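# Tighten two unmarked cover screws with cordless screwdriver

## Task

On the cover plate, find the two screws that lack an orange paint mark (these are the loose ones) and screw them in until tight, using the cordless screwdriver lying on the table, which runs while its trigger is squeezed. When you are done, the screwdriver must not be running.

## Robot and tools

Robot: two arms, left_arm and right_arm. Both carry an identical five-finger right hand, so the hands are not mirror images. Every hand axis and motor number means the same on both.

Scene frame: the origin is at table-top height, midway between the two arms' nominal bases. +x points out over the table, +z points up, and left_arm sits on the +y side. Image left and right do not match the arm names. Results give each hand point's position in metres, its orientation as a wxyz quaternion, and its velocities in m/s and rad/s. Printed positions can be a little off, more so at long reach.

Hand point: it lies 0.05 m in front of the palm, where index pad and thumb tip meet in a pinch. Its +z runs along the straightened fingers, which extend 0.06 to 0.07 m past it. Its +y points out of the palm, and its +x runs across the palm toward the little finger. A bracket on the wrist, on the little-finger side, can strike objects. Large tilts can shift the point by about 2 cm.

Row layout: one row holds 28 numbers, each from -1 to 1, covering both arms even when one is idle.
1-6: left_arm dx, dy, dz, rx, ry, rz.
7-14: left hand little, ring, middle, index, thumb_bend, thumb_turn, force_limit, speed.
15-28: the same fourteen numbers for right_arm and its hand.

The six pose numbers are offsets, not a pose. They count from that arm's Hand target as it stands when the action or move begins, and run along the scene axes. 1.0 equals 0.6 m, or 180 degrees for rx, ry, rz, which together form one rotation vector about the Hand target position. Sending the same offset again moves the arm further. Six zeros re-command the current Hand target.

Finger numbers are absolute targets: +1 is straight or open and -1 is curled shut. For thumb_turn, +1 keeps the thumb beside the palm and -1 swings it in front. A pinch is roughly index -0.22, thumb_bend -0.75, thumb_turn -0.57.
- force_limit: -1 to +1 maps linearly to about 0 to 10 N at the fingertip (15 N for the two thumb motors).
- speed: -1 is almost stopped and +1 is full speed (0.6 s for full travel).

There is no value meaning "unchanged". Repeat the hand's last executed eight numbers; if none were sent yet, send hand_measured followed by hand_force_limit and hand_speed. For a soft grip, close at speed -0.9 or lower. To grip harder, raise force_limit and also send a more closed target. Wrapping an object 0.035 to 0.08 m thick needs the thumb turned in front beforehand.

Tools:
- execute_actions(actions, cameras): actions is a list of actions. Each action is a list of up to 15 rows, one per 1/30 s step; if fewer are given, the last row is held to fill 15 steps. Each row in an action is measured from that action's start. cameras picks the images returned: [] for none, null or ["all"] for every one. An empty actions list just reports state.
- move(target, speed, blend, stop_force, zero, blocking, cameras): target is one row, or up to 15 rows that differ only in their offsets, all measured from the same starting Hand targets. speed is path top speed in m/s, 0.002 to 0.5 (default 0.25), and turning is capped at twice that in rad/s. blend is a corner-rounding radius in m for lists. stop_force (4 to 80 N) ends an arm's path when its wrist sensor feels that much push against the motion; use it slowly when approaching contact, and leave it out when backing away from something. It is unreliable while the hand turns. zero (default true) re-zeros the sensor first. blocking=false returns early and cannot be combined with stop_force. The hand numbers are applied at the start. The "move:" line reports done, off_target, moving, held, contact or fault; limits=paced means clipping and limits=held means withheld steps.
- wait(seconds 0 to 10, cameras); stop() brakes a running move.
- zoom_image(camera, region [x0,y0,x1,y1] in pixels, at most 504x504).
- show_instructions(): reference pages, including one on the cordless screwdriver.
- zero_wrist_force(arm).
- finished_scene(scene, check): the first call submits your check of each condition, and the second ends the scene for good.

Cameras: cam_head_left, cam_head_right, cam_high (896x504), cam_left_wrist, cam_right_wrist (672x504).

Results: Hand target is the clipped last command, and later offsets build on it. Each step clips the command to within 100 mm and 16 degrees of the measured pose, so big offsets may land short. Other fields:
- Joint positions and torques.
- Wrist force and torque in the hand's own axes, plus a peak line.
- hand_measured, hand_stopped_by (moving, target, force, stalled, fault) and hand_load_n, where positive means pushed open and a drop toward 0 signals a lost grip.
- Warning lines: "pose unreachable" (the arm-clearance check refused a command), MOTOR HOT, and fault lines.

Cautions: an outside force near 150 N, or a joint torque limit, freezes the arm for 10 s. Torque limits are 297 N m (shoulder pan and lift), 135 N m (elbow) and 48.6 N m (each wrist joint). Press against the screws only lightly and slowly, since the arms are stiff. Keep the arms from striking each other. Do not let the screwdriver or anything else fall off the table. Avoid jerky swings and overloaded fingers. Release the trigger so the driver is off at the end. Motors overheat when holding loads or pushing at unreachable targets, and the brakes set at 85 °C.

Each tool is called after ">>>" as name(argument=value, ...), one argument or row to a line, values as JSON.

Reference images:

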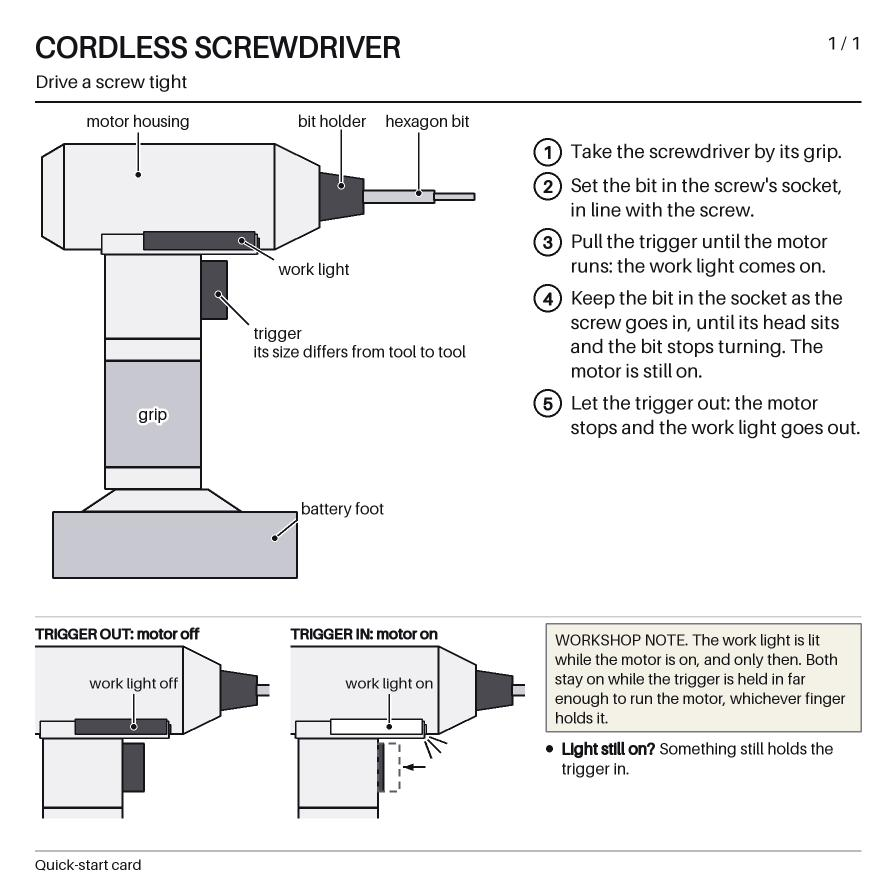

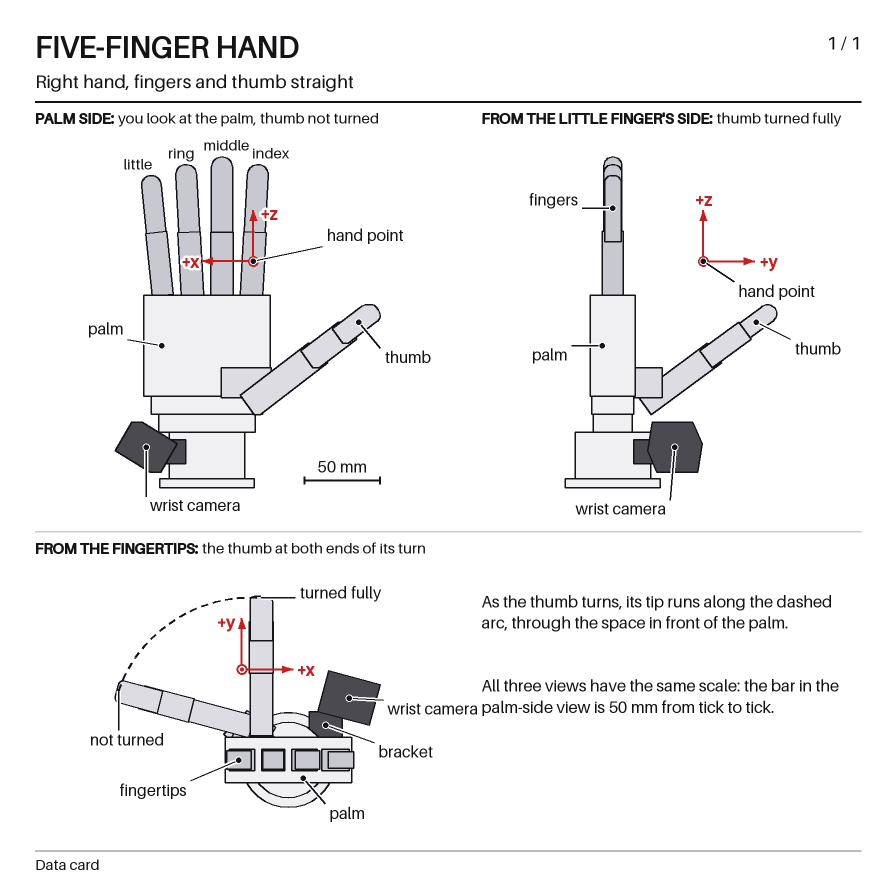

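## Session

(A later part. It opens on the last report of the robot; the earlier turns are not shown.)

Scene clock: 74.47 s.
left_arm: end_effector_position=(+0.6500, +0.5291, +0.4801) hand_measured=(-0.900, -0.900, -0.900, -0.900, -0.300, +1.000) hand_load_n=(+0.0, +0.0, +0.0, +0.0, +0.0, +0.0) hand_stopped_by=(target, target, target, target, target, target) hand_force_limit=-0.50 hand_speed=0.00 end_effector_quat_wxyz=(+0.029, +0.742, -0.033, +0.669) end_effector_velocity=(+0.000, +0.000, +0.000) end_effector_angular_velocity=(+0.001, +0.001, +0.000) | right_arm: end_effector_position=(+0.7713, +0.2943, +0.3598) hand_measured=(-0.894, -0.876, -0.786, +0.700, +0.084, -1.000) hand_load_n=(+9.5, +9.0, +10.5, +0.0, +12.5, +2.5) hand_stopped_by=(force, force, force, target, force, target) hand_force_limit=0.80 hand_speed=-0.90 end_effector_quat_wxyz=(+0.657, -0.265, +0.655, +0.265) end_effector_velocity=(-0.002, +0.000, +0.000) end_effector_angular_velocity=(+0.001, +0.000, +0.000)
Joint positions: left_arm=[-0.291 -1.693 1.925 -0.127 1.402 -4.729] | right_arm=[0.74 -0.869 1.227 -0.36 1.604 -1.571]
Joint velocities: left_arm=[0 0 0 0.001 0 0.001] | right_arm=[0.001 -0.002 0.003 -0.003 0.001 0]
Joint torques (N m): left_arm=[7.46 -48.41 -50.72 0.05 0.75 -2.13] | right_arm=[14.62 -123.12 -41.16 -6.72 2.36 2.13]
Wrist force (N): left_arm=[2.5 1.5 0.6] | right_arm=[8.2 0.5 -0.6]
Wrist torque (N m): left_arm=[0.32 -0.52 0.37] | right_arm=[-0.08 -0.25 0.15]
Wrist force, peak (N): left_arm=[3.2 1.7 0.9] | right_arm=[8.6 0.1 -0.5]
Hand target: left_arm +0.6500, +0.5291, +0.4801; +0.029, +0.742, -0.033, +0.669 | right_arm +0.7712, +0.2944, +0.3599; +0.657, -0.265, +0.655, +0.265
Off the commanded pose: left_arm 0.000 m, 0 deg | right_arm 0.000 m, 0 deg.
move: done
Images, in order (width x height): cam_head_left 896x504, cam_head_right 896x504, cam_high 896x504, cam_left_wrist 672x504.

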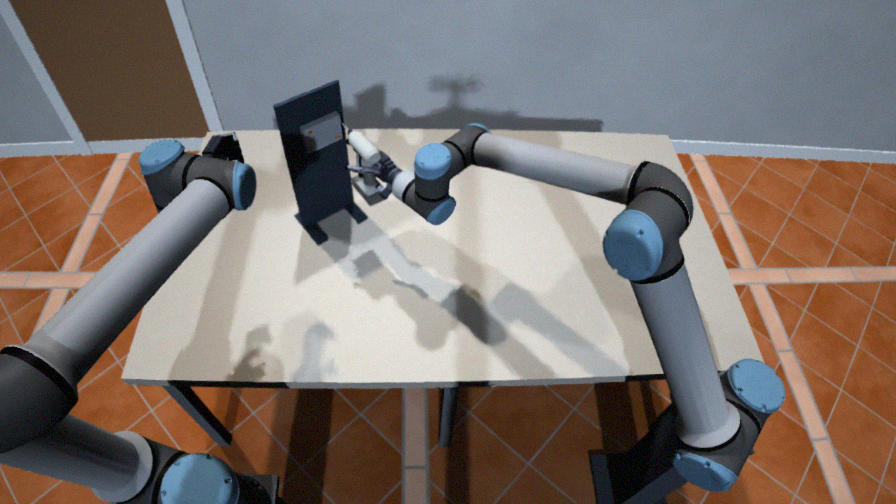

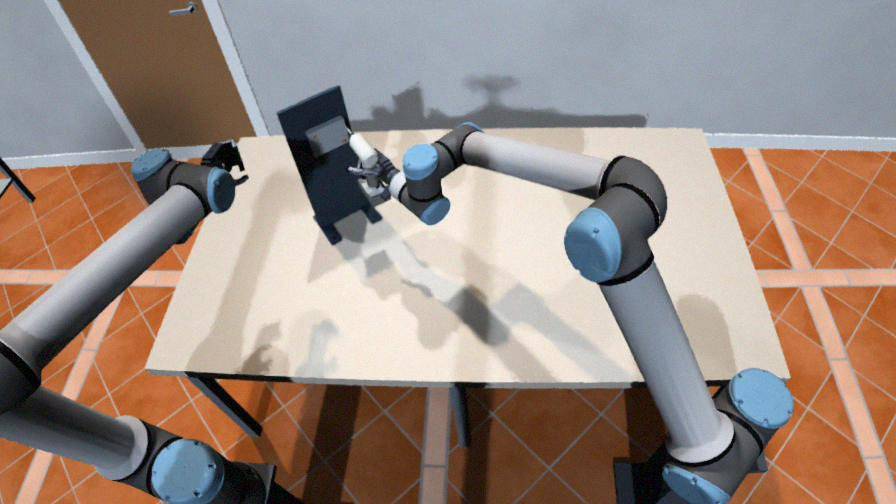

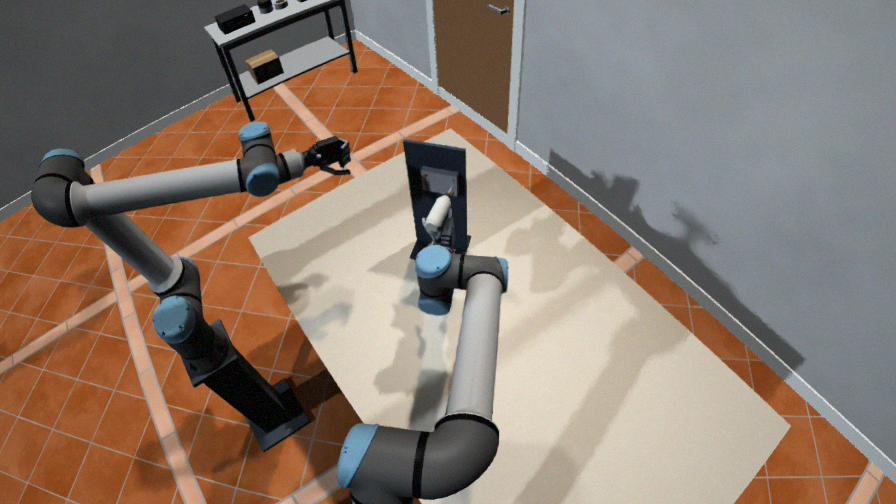

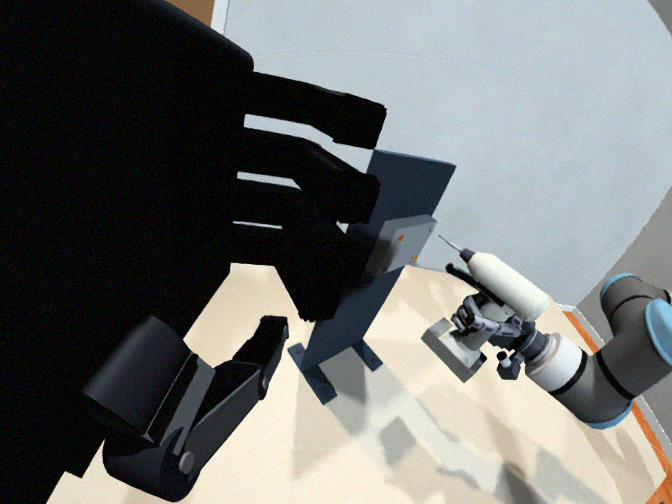

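>>> move(
  target=[0,0,0,0,0,0,-0.9,-0.9,-0.9,-0.9,-0.3,1,-0.5,0,0.0023,0.0085,0.0037,0,0,0,-0.98,-1,-1,0.7,-1,-1,0.8,-0.9],
  speed=0.03,
  cameras=["cam_left_wrist","cam_head_left","cam_high","cam_head_right"],
)

>>> zoom_image(
  camera="cam_left_wrist",
  region=[415, 215, 455, 245],
)

>>> zoom_image(
  camera="cam_high",
  region=[435, 165, 475, 195],
)

>>> zoom_image(
  camera="cam_head_right",
  region=[325, 110, 365, 140],
)

Scene clock: 76.87 s.
left_arm: end_effector_position=(+0.6500, +0.5291, +0.4801) hand_measured=(-0.900, -0.900, -0.900, -0.900, -0.300, +1.000) hand_load_n=(+0.0, +0.0, +0.0, +0.0, +0.0, +0.0) hand_stopped_by=(target, target, target, target, target, target) hand_force_limit=-0.50 hand_speed=0.00 end_effector_quat_wxyz=(+0.029, +0.742, -0.033, +0.669) end_effector_velocity=(+0.000, +0.000, +0.000) end_effector_angular_velocity=(+0.000, +0.000, +0.000) | right_arm: end_effector_position=(+0.7725, +0.2996, +0.3621) hand_measured=(-0.894, -0.876, -0.786, +0.700, +0.084, -1.000) hand_load_n=(+9.0, +9.0, +11.0, +0.0, +12.5, +2.5) hand_stopped_by=(force, force, force, target, force, target) hand_force_limit=0.80 hand_speed=-0.90 end_effector_quat_wxyz=(+0.657, -0.265, +0.655, +0.265) end_effector_velocity=(-0.001, +0.000, -0.002) end_effector_angular_velocity=(-0.002, +0.002, +0.000)
Joint positions: left_arm=[-0.291 -1.693 1.925 -0.127 1.402 -4.729] | right_arm=[0.743 -0.862 1.21 -0.351 1.606 -1.571]
Joint velocities: left_arm=[-0.001 0 0 0 0 0] | right_arm=[0 0 0.002 0.001 0 0]
Joint torques (N m): left_arm=[8.04 -45.15 -53.34 0.74 1.59 -1.88] | right_arm=[6.43 -117.86 -41.3 -5.41 0.95 0.78]
Wrist force (N): left_arm=[2.9 1.3 0.6] | right_arm=[8.0 0.3 -0.7]
Wrist torque (N m): left_arm=[0.29 -0.58 0.39] | right_arm=[-0.10 -0.22 0.13]
Wrist force, peak (N): left_arm=[3.0 2.2 0.5] | right_arm=[8.5 0.4 -0.9]
Hand target: left_arm +0.6500, +0.5291, +0.4801; +0.029, +0.742, -0.033, +0.669 | right_arm +0.7726, +0.2995, +0.3621; +0.657, -0.265, +0.655, +0.265
Off the commanded pose: left_arm 0.000 m, 0 deg | right_arm 0.000 m, 0 deg.
move: done
Images, in order (width x height): cam_head_left 896x504, cam_head_right 896x504, cam_high 896x504, cam_left_wrist 672x504.

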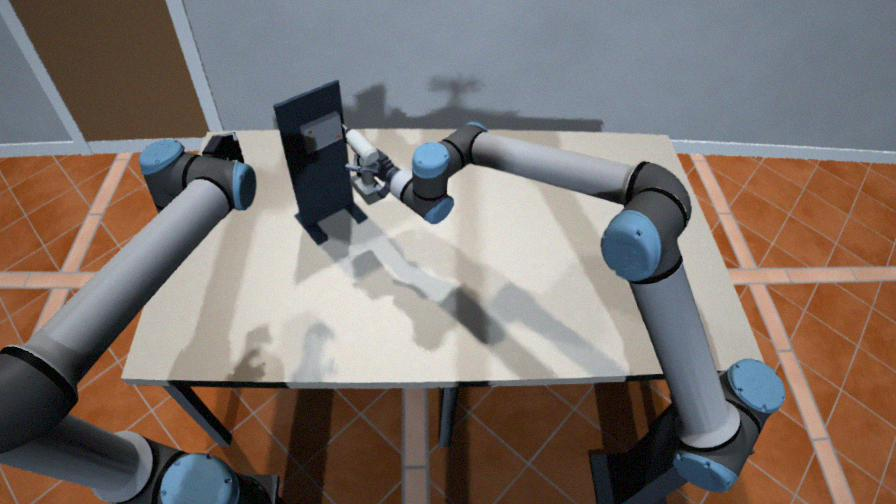

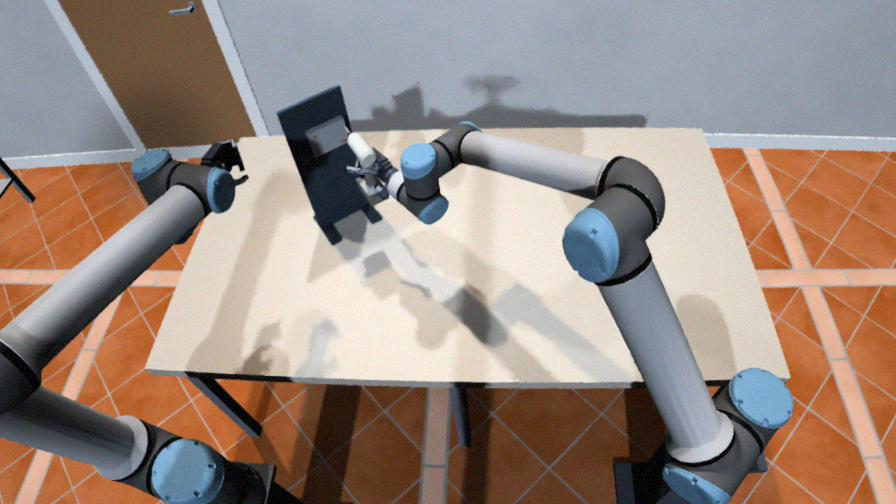

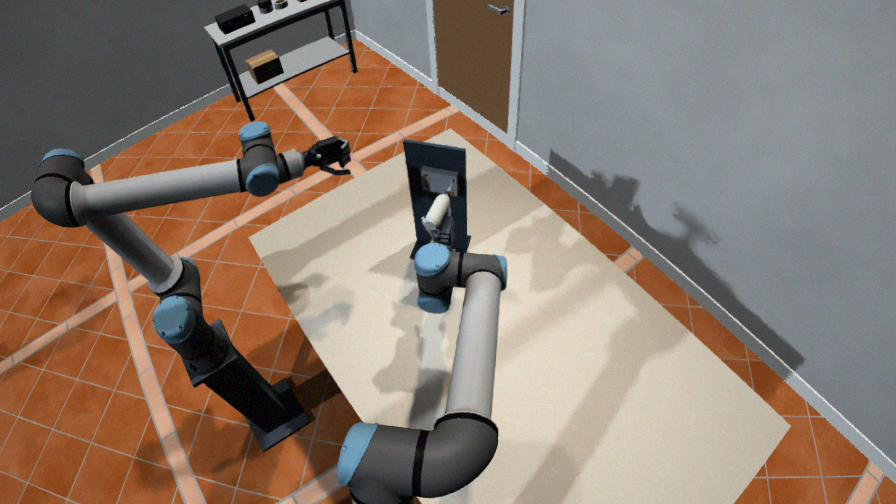

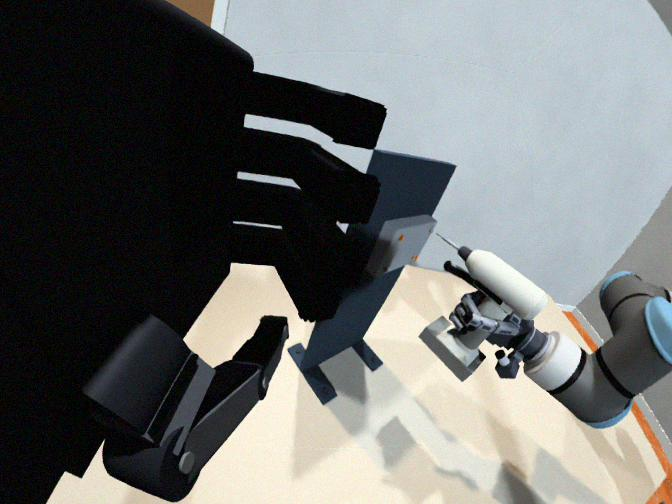

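Scaled by 12.600 from the camera's 672x504 image, which has a finer 960x720 frame.

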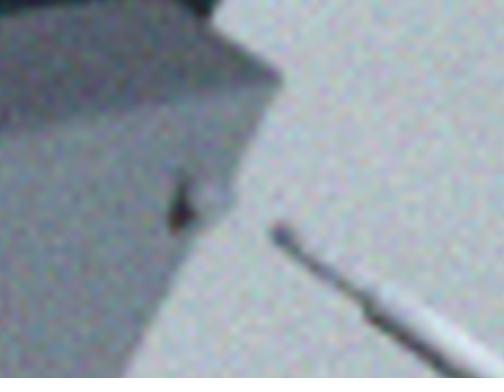

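Scaled by 12.600.

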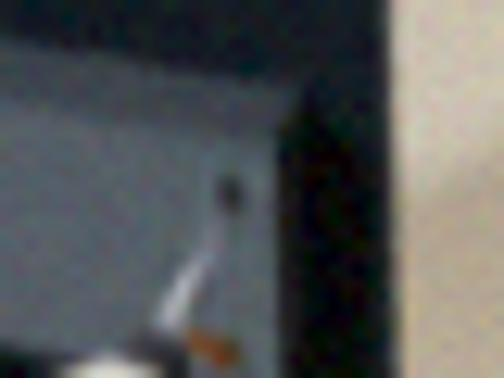

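Scaled by 12.600.

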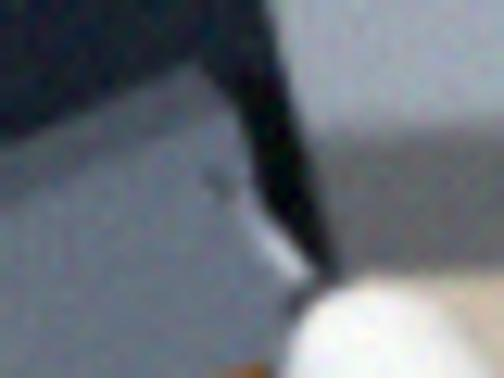

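>>> move(
  target=[0,0,0,0,0,0,-0.9,-0.9,-0.9,-0.9,-0.3,1,-0.5,0,0.0222,0.0148,0,0,0,0,-0.98,-1,-1,0.7,-1,-1,0.8,-0.9],
  speed=0.01,
  stop_force=4,
  cameras=["cam_left_wrist","cam_head_left","cam_high","cam_head_right"],
)

>>> zoom_image(
  camera="cam_left_wrist",
  region=[415, 215, 455, 245],
)

>>> zoom_image(
  camera="cam_high",
  region=[435, 165, 475, 195],
)

>>> zoom_image(
  camera="cam_head_right",
  region=[325, 110, 365, 140],
)

Scene clock: 79.57 s.
left_arm: end_effector_position=(+0.6500, +0.5291, +0.4801) hand_measured=(-0.900, -0.900, -0.900, -0.900, -0.300, +1.000) hand_load_n=(+0.0, +0.0, +0.0, +0.0, +0.0, +0.0) hand_stopped_by=(target, target, target, target, target, target) hand_force_limit=-0.50 hand_speed=0.00 end_effector_quat_wxyz=(+0.029, +0.742, -0.033, +0.669) end_effector_velocity=(+0.000, +0.000, +0.000) end_effector_angular_velocity=(+0.000, +0.000, -0.001) | right_arm: end_effector_position=(+0.7830, +0.3064, +0.3621) hand_measured=(-0.894, -0.876, -0.786, +0.700, +0.084, -1.000) hand_load_n=(+9.0, +8.5, +11.0, +0.0, +13.0, +2.5) hand_stopped_by=(force, force, force, target, force, target) hand_force_limit=0.80 hand_speed=-0.90 end_effector_quat_wxyz=(+0.657, -0.265, +0.655, +0.265) end_effector_velocity=(+0.000, +0.000, +0.000) end_effector_angular_velocity=(+0.000, +0.000, +0.000)
Joint positions: left_arm=[-0.291 -1.693 1.925 -0.127 1.402 -4.729] | right_arm=[0.74 -0.842 1.177 -0.337 1.604 -1.571]
Joint velocities: left_arm=[0 0 0 0 0 0] | right_arm=[0 0 0 0 0 0]
Joint torques (N m): left_arm=[11.18 -47.01 -53.58 0.92 1.61 -0.92] | right_arm=[8.49 -123.14 -42.18 -6.5 2.37 0.43]
Wrist force (N): left_arm=[2.7 1.6 0.6] | right_arm=[8.3 0.4 -0.8]
Wrist torque (N m): left_arm=[0.34 -0.55 0.39] | right_arm=[-0.12 -0.26 0.14]
Wrist force, peak (N): left_arm=[3.0 1.9 0.7] | right_arm=[10.8 3.0 -10.8]
Hand target: left_arm +0.6500, +0.5291, +0.4801; +0.029, +0.742, -0.033, +0.669 | right_arm +0.7829, +0.3064, +0.3621; +0.657, -0.265, +0.655, +0.265
Off the commanded pose: left_arm 0.000 m, 0 deg | right_arm 0.004 m, 0 deg.
move: contact (right_arm)
Images, in order (width x height): cam_head_left 896x504, cam_head_right 896x504, cam_high 896x504, cam_left_wrist 672x504.

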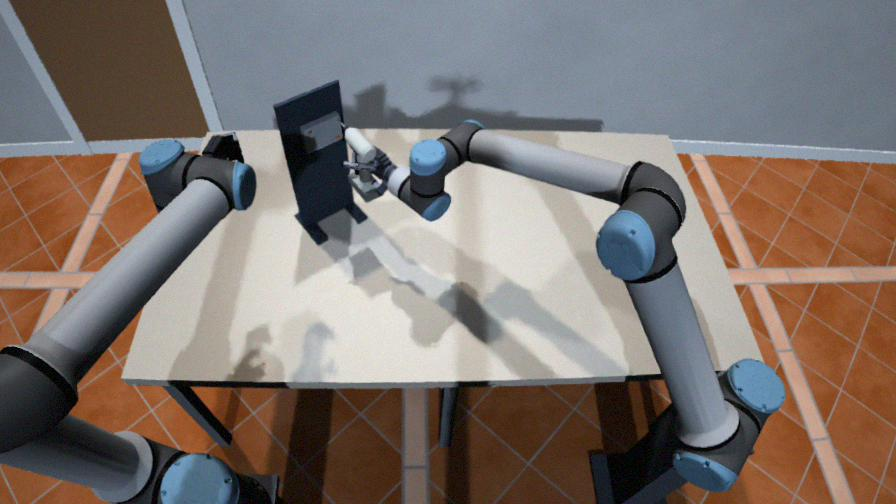

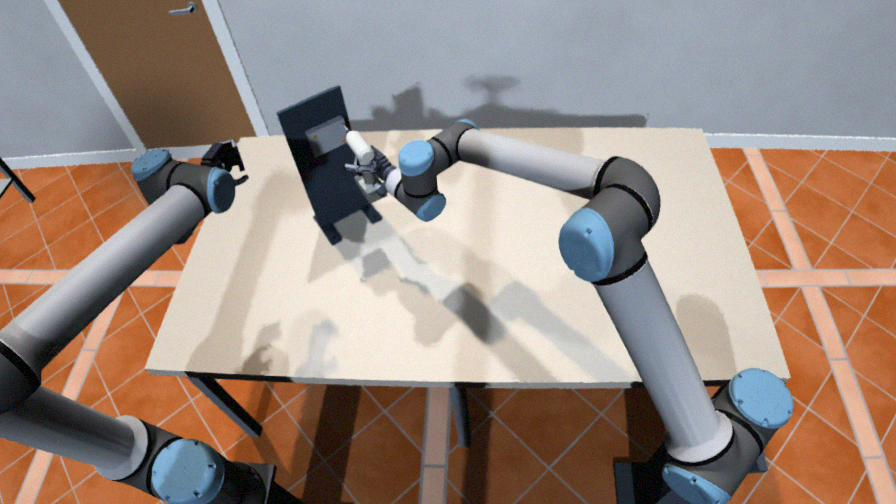

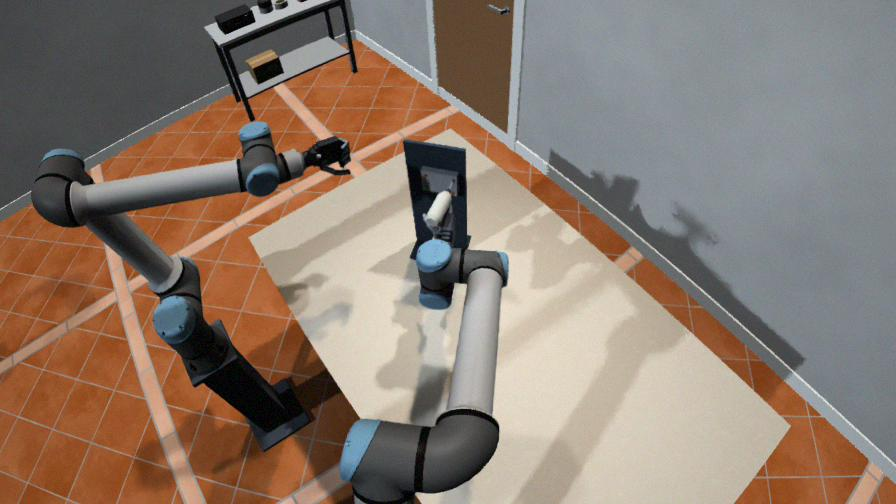

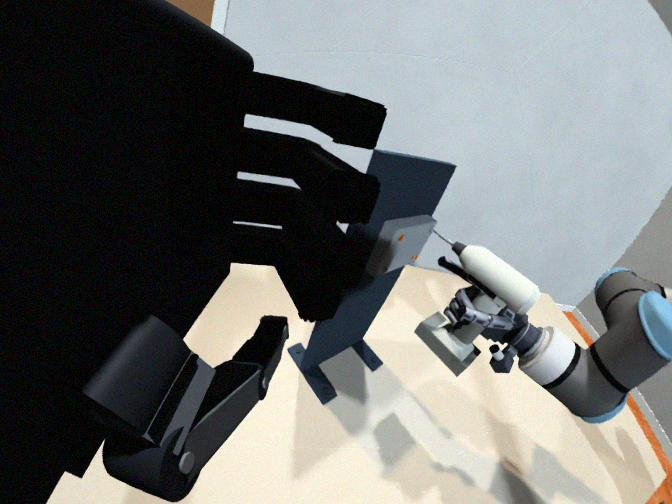

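Scaled by 12.600 from the camera's 672x504 image, which has a finer 960x720 frame.

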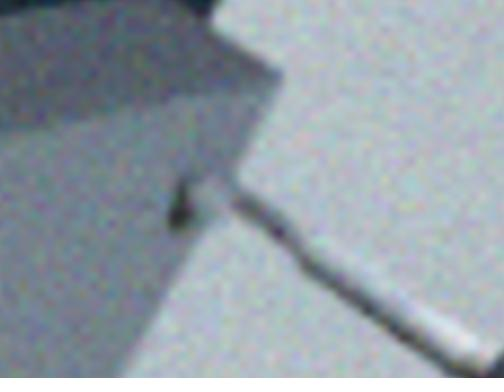

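Scaled by 12.600.

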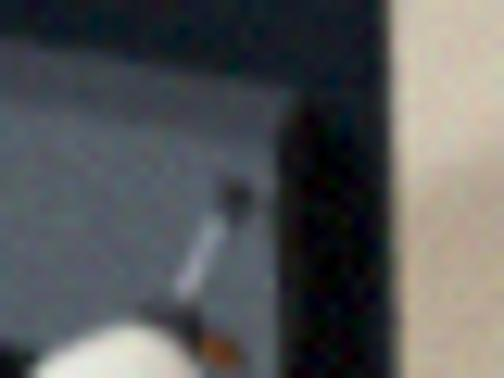

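Scaled by 12.600.

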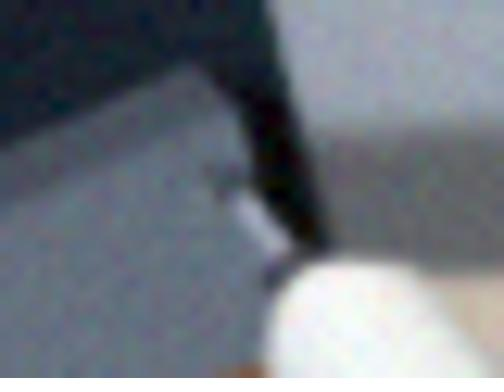

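>>> execute_actions(
  actions=[
    [[0,0,0,0,0,0,-0.9,-0.9,-0.9,-0.9,-0.3,1,-0.5,0,0,0,0,0,0,0,-0.98,-1,-1,0.1,-1,-1,0.2,-0.6]],
    [[0,0,0,0,0,0,-0.9,-0.9,-0.9,-0.9,-0.3,1,-0.5,0,0,0,0,0,0,0,-0.98,-1,-1,-0.2,-1,-1,0.2,-0.6]],
  ],
  cameras=["cam_left_wrist"],
)

>>> zoom_image(
  camera="cam_left_wrist",
  region=[415, 215, 535, 335],
)

Scene clock: 81.80 s.
left_arm: end_effector_position=(+0.6500, +0.5291, +0.4801) hand_measured=(-0.900, -0.900, -0.900, -0.900, -0.300, +1.000) hand_load_n=(+0.0, +0.0, +0.0, +0.0, +0.0, +0.0) hand_stopped_by=(target, target, target, target, target, target) hand_force_limit=-0.50 hand_speed=0.00 end_effector_quat_wxyz=(+0.029, +0.742, -0.033, +0.669) end_effector_velocity=(+0.000, +0.001, +0.000) end_effector_angular_velocity=(+0.000, +0.001, +0.001) | right_arm: end_effector_position=(+0.7829, +0.3064, +0.3621) hand_measured=(-0.894, -0.876, -0.786, -0.200, +0.084, -1.000) hand_load_n=(+8.5, +8.5, +11.0, +0.0, +13.0, +2.5) hand_stopped_by=(force, force, force, target, force, target) hand_force_limit=0.20 hand_speed=-0.60 end_effector_quat_wxyz=(+0.657, -0.265, +0.655, +0.265) end_effector_velocity=(+0.000, +0.000, +0.000) end_effector_angular_velocity=(+0.000, +0.000, +0.000)
Joint positions: left_arm=[-0.291 -1.693 1.925 -0.127 1.402 -4.729] | right_arm=[0.74 -0.842 1.177 -0.337 1.604 -1.571]
Joint velocities: left_arm=[0.001 0 0 0 0 0] | right_arm=[0 0 0 0 0 0]
Joint torques (N m): left_arm=[11.34 -47.49 -52.84 0.92 1.76 -0.58] | right_arm=[15.28 -124.23 -45.38 -5.15 1.43 0.34]
Wrist force (N): left_arm=[2.8 1.9 0.5] | right_arm=[8.1 0.3 -0.7]
Wrist torque (N m): left_arm=[0.39 -0.57 0.40] | right_arm=[-0.10 -0.24 0.13]
Wrist force, peak (N): left_arm=[3.1 2.1 0.6] | right_arm=[8.7 0.3 -0.6]
Hand target: left_arm +0.6500, +0.5291, +0.4801; +0.029, +0.742, -0.033, +0.669 | right_arm +0.7829, +0.3064, +0.3621; +0.657, -0.265, +0.655, +0.265
Off the commanded pose: left_arm 0.000 m, 0 deg | right_arm 0.000 m, 0 deg.
Images, in order (width x height): cam_left_wrist 672x504.

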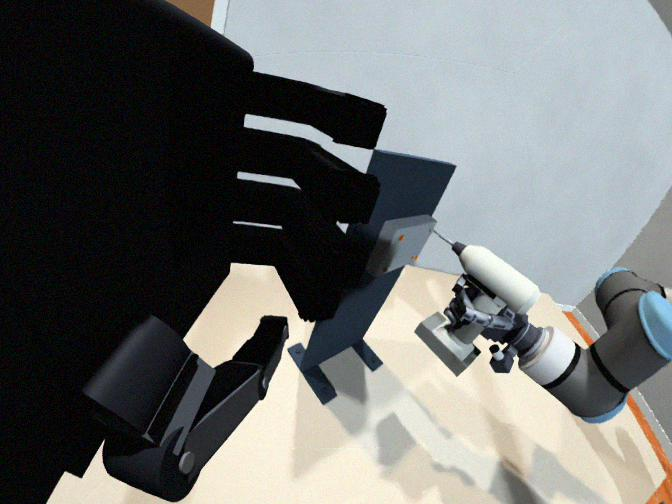

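Scaled by 4.200 from the camera's 672x504 image, which has a finer 960x720 frame.

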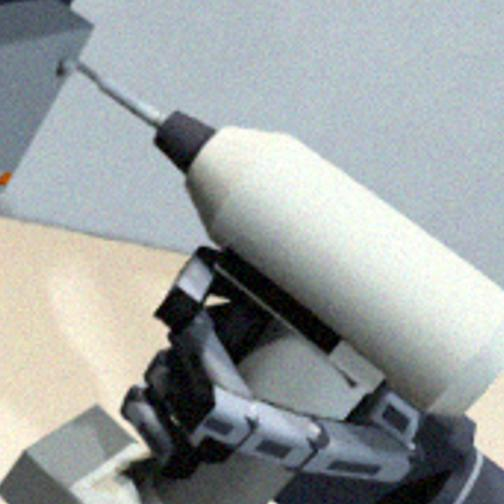

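>>> move(
  target=[0,0,0,0,0,0,-0.9,-0.9,-0.9,-0.9,-0.3,1,-0.5,0,0.0083,0.0056,0,0,0,0,-0.98,-1,-1,-0.6,-1,-1,0.3,-0.5],
  speed=0.006,
  stop_force=8,
  cameras=["cam_left_wrist","cam_high"],
)

>>> zoom_image(
  camera="cam_left_wrist",
  region=[415, 215, 535, 335],
)

>>> zoom_image(
  camera="cam_left_wrist",
  region=[415, 215, 455, 245],
)

Scene clock: 82.90 s.
left_arm: end_effector_position=(+0.6500, +0.5291, +0.4801) hand_measured=(-0.900, -0.900, -0.900, -0.900, -0.300, +1.000) hand_load_n=(+0.0, +0.0, +0.0, +0.5, +0.0, +0.0) hand_stopped_by=(target, target, target, target, target, target) hand_force_limit=-0.50 hand_speed=0.00 end_effector_quat_wxyz=(+0.029, +0.742, -0.033, +0.669) end_effector_velocity=(+0.000, +0.000, +0.001) end_effector_angular_velocity=(+0.001, -0.001, +0.000) | right_arm: end_effector_position=(+0.7830, +0.3066, +0.3622) hand_measured=(-0.894, -0.876, -0.786, -0.600, +0.084, -1.000) hand_load_n=(+8.0, +8.0, +10.5, +0.5, +13.0, +2.5) hand_stopped_by=(force, force, force, target, force, target) hand_force_limit=0.30 hand_speed=-0.50 end_effector_quat_wxyz=(+0.657, -0.265, +0.655, +0.265) end_effector_velocity=(+0.000, +0.000, +0.000) end_effector_angular_velocity=(+0.000, -0.001, +0.000)
Joint positions: left_arm=[-0.291 -1.693 1.925 -0.127 1.402 -4.729] | right_arm=[0.74 -0.842 1.176 -0.337 1.604 -1.571]
Joint velocities: left_arm=[0 -0.001 0 0 0 0.001] | right_arm=[0 0 0 -0.001 0 0]
Joint torques (N m): left_arm=[7.68 -43.76 -52.18 0.96 0.96 -0.48] | right_arm=[5.78 -123.37 -43.93 -7.54 2.08 0.25]
Wrist force (N): left_arm=[2.8 1.6 0.6] | right_arm=[9.4 1.8 -4.7]
Wrist torque (N m): left_arm=[0.34 -0.57 0.40] | right_arm=[-0.04 -0.23 0.14]
Wrist force, peak (N): left_arm=[3.4 1.3 0.7] | right_arm=[11.8 2.9 -13.3]
Hand target: left_arm +0.6500, +0.5291, +0.4801; +0.029, +0.742, -0.033, +0.669 | right_arm +0.7830, +0.3066, +0.3622; +0.657, -0.265, +0.655, +0.265
Off the commanded pose: left_arm 0.000 m, 0 deg | right_arm 0.006 m, 0 deg.
move: contact (right_arm)
Images, in order (width x height): cam_high 896x504, cam_left_wrist 672x504.

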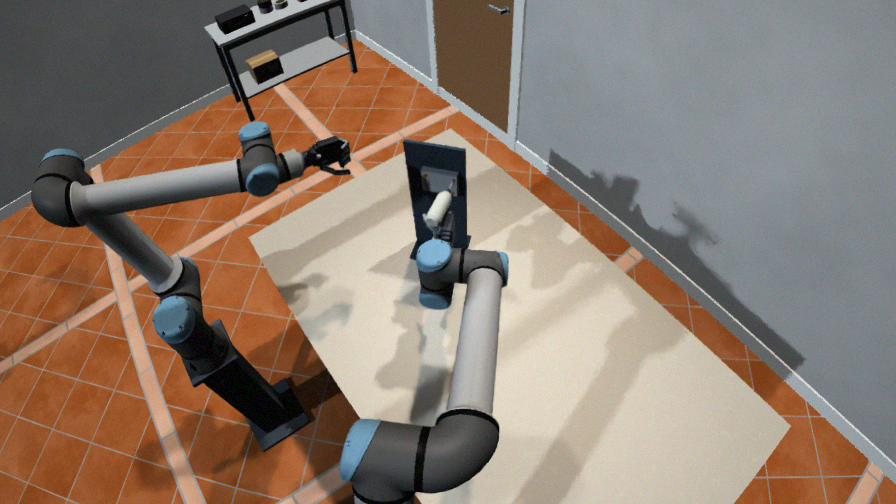

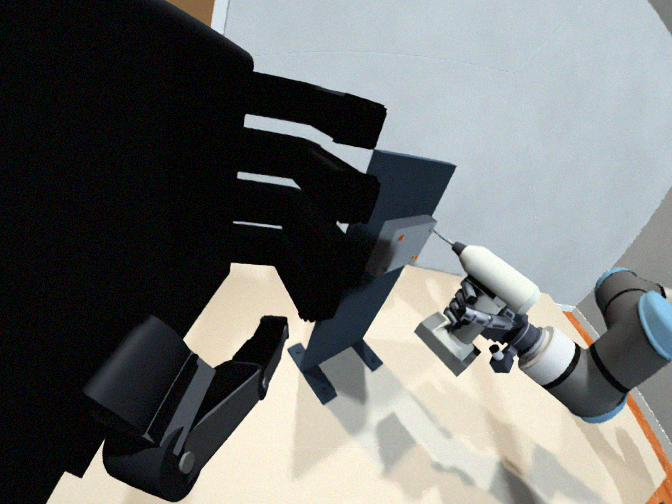

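Scaled by 4.200 from the camera's 672x504 image, which has a finer 960x720 frame.

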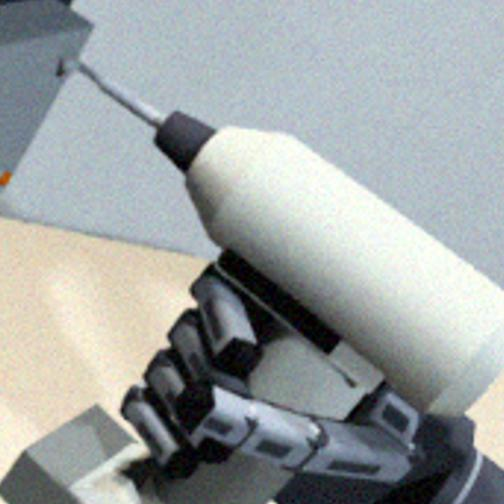

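Scaled by 12.600 from the camera's 672x504 image, which has a finer 960x720 frame.

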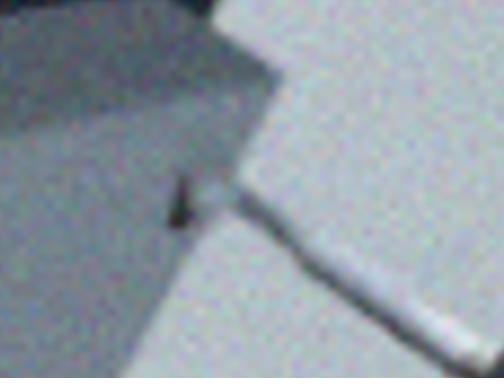

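>>> execute_actions(
  actions=[
    [[0,0,0,0,0,0,-0.9,-0.9,-0.9,-0.9,-0.3,1,-0.5,0,0,0,0,0,0,0,-0.98,-1,-1,-0.75,-1,-1,0.4,-0.5]],
  ],
  cameras=["cam_left_wrist"],
)

>>> zoom_image(
  camera="cam_left_wrist",
  region=[415, 215, 535, 335],
)

Scene clock: 84.27 s.
left_arm: end_effector_position=(+0.6500, +0.5291, +0.4801) hand_measured=(-0.900, -0.900, -0.900, -0.900, -0.300, +1.000) hand_load_n=(+0.0, +0.0, +0.0, +0.0, +0.0, +0.0) hand_stopped_by=(target, target, target, target, target, target) hand_force_limit=-0.50 hand_speed=0.00 end_effector_quat_wxyz=(+0.029, +0.742, -0.033, +0.669) end_effector_velocity=(+0.000, +0.000, +0.001) end_effector_angular_velocity=(+0.000, -0.001, +0.000) | right_arm: end_effector_position=(+0.7830, +0.3066, +0.3622) hand_measured=(-0.894, -0.876, -0.786, -0.750, +0.084, -1.000) hand_load_n=(+8.5, +8.0, +10.5, +1.5, +13.5, +2.5) hand_stopped_by=(force, force, force, target, force, target) hand_force_limit=0.40 hand_speed=-0.50 end_effector_quat_wxyz=(+0.657, -0.265, +0.655, +0.265) end_effector_velocity=(+0.000, +0.000, -0.002) end_effector_angular_velocity=(-0.001, +0.001, +0.000)
Joint positions: left_arm=[-0.291 -1.693 1.925 -0.127 1.402 -4.729] | right_arm=[0.74 -0.842 1.176 -0.337 1.604 -1.571]
Joint velocities: left_arm=[0 -0.001 0 0 0 0] | right_arm=[0 0.002 0 0 0 0]
Joint torques (N m): left_arm=[6.55 -47.45 -53.37 0.8 1.42 -0.19] | right_arm=[1.37 -120.82 -45.29 -5.9 2.2 0.28]
Wrist force (N): left_arm=[2.5 1.8 0.7] | right_arm=[8.5 0.9 -1.4]
Wrist torque (N m): left_arm=[0.36 -0.52 0.38] | right_arm=[-0.09 -0.33 0.15]
Wrist force, peak (N): left_arm=[3.3 1.6 0.4] | right_arm=[9.7 1.9 -4.8]
Hand target: left_arm +0.6500, +0.5291, +0.4801; +0.029, +0.742, -0.033, +0.669 | right_arm +0.7830, +0.3066, +0.3622; +0.657, -0.265, +0.655, +0.265
Off the commanded pose: left_arm 0.000 m, 0 deg | right_arm 0.000 m, 0 deg.
Images, in order (width x height): cam_left_wrist 672x504.

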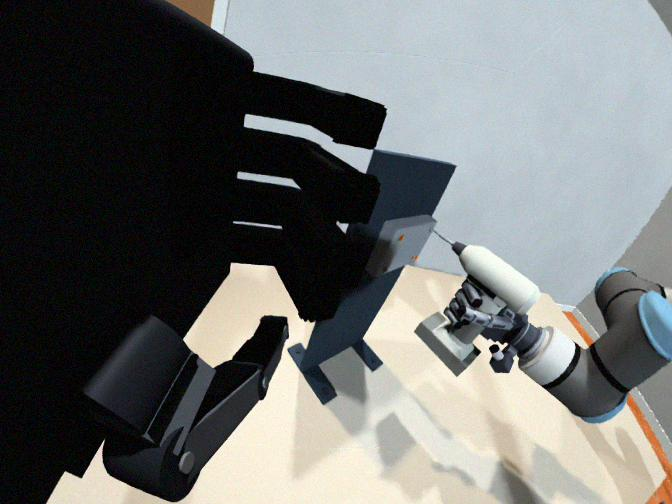

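Scaled by 4.200 from the camera's 672x504 image, which has a finer 960x720 frame.

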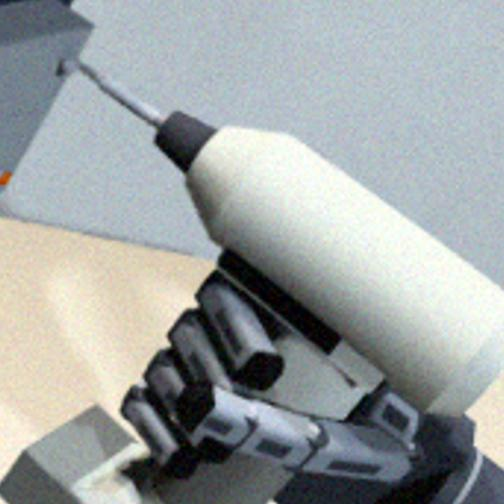

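>>> execute_actions(
  actions=[
    [[0,0,0,0,0,0,-0.9,-0.9,-0.9,-0.9,-0.3,1,-0.5,0,0,0,0,0,0,0,-0.98,-1,-1,-0.88,-1,-1,0.7,-0.6]],
  ],
  cameras=["cam_left_wrist"],
)

>>> zoom_image(
  camera="cam_left_wrist",
  region=[415, 215, 535, 335],
)

Scene clock: 85.07 s.
left_arm: end_effector_position=(+0.6500, +0.5291, +0.4801) hand_measured=(-0.900, -0.900, -0.900, -0.900, -0.300, +1.000) hand_load_n=(+0.0, +0.0, +0.0, +0.0, +0.0, +0.0) hand_stopped_by=(target, target, target, target, target, target) hand_force_limit=-0.50 hand_speed=0.00 end_effector_quat_wxyz=(+0.029, +0.742, -0.033, +0.669) end_effector_velocity=(+0.000, +0.000, +0.000) end_effector_angular_velocity=(+0.000, +0.001, +0.000) | right_arm: end_effector_position=(+0.7830, +0.3066, +0.3622) hand_measured=(-0.894, -0.876, -0.786, -0.856, +0.086, -1.000) hand_load_n=(+7.5, +7.0, +10.5, +10.0, +14.0, +2.0) hand_stopped_by=(force, force, force, force, force, target) hand_force_limit=0.70 hand_speed=-0.60 end_effector_quat_wxyz=(+0.657, -0.265, +0.655, +0.265) end_effector_velocity=(+0.000, +0.000, +0.000) end_effector_angular_velocity=(+0.000, +0.000, +0.000)
Joint positions: left_arm=[-0.291 -1.693 1.925 -0.127 1.402 -4.729] | right_arm=[0.74 -0.842 1.176 -0.337 1.604 -1.571]
Joint velocities: left_arm=[0 0 0 0.001 0 -0.001] | right_arm=[0 0 0 0 0 0]
Joint torques (N m): left_arm=[7.46 -48.4 -51.56 0.39 1.46 -0.09] | right_arm=[-1.17 -117.71 -45.92 -5.08 2.09 0.27]
Wrist force (N): left_arm=[2.5 1.5 0.3] | right_arm=[8.0 0.0 -0.6]
Wrist torque (N m): left_arm=[0.34 -0.51 0.37] | right_arm=[-0.14 -0.22 0.12]
Wrist force, peak (N): left_arm=[3.1 1.9 0.6] | right_arm=[9.6 1.6 -4.1]
Hand target: left_arm +0.6500, +0.5291, +0.4801; +0.029, +0.742, -0.033, +0.669 | right_arm +0.7830, +0.3066, +0.3622; +0.657, -0.265, +0.655, +0.265
Off the commanded pose: left_arm 0.000 m, 0 deg | right_arm 0.000 m, 0 deg.
Images, in order (width x height): cam_left_wrist 672x504.

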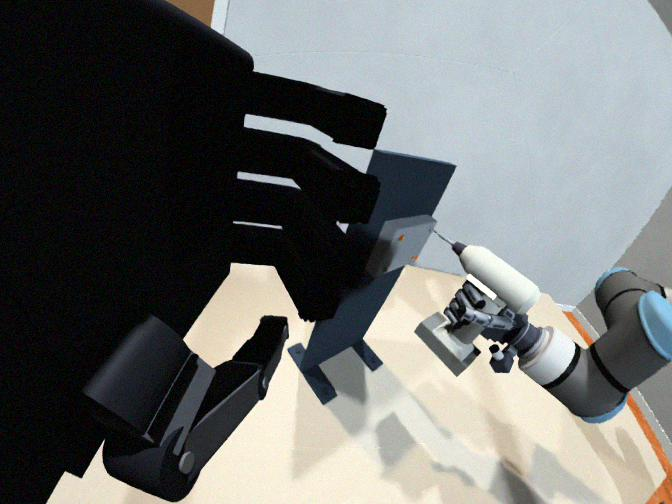

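Scaled by 4.200 from the camera's 672x504 image, which has a finer 960x720 frame.

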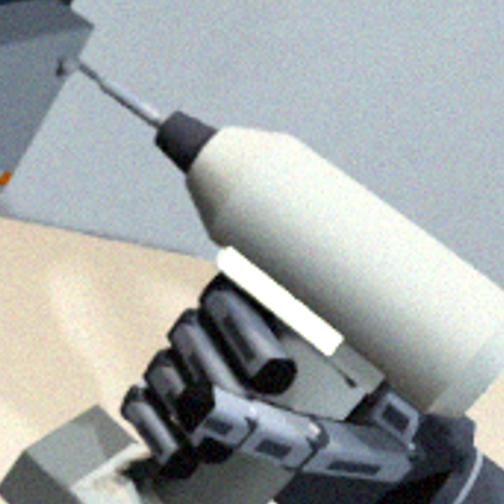

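>>> move(
  target=[0,0,0,0,0,0,-0.9,-0.9,-0.9,-0.9,-0.3,1,-0.5,0,0.0139,0.0093,0,0,0,0,-0.98,-1,-1,-0.88,-1,-1,0.7,-0.6],
  speed=0.006,
  stop_force=8,
  cameras=["cam_left_wrist"],
)

>>> zoom_image(
  camera="cam_left_wrist",
  region=[400, 200, 500, 300],
)

Scene clock: 86.10 s.
left_arm: end_effector_position=(+0.6500, +0.5291, +0.4801) hand_measured=(-0.900, -0.900, -0.900, -0.900, -0.300, +1.000) hand_load_n=(+0.0, +0.0, +0.0, +0.0, +0.0, +0.0) hand_stopped_by=(target, target, target, target, target, target) hand_force_limit=-0.50 hand_speed=0.00 end_effector_quat_wxyz=(+0.029, +0.742, -0.033, +0.669) end_effector_velocity=(+0.000, +0.000, +0.000) end_effector_angular_velocity=(+0.000, +0.001, +0.000) | right_arm: end_effector_position=(+0.7833, +0.3068, +0.3622) hand_measured=(-0.894, -0.876, -0.786, -0.856, +0.086, -1.000) hand_load_n=(+7.0, +6.5, +10.5, +8.5, +14.0, +2.0) hand_stopped_by=(force, force, force, force, force, target) hand_force_limit=0.70 hand_speed=-0.60 end_effector_quat_wxyz=(+0.657, -0.265, +0.655, +0.265) end_effector_velocity=(+0.000, +0.000, +0.000) end_effector_angular_velocity=(+0.000, +0.000, +0.000)
Joint positions: left_arm=[-0.291 -1.693 1.925 -0.127 1.402 -4.729] | right_arm=[0.74 -0.842 1.175 -0.336 1.604 -1.571]
Joint velocities: left_arm=[0 0 0 0.001 0 0] | right_arm=[0 0 0 0 0 0]
Joint torques (N m): left_arm=[9.32 -45.35 -53.43 1.11 1.58 -0.29] | right_arm=[0.05 -124.23 -44.21 -7.08 2.58 0.28]
Wrist force (N): left_arm=[2.9 1.8 0.4] | right_arm=[9.5 1.4 -3.6]
Wrist torque (N m): left_arm=[0.37 -0.58 0.40] | right_arm=[-0.04 -0.23 0.17]
Wrist force, peak (N): left_arm=[3.1 1.6 0.6] | right_arm=[13.7 4.6 -15.3]
Hand target: left_arm +0.6500, +0.5291, +0.4801; +0.029, +0.742, -0.033, +0.669 | right_arm +0.7832, +0.3068, +0.3622; +0.657, -0.265, +0.655, +0.265
Off the commanded pose: left_arm 0.000 m, 0 deg | right_arm 0.010 m, 0 deg.
move: contact (right_arm)
Images, in order (width x height): cam_left_wrist 672x504.

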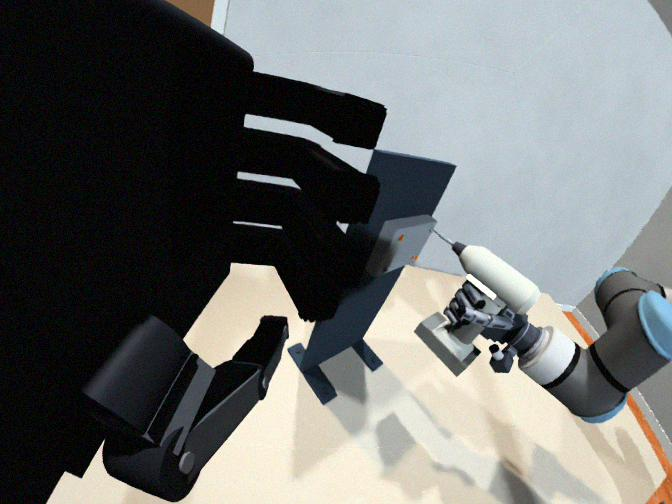

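Scaled by 5.040 from the camera's 672x504 image, which has a finer 960x720 frame.

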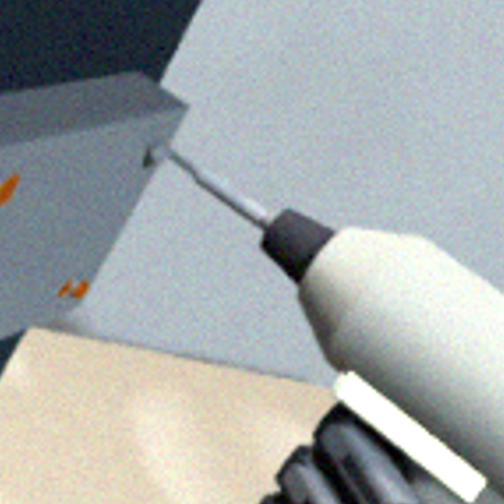

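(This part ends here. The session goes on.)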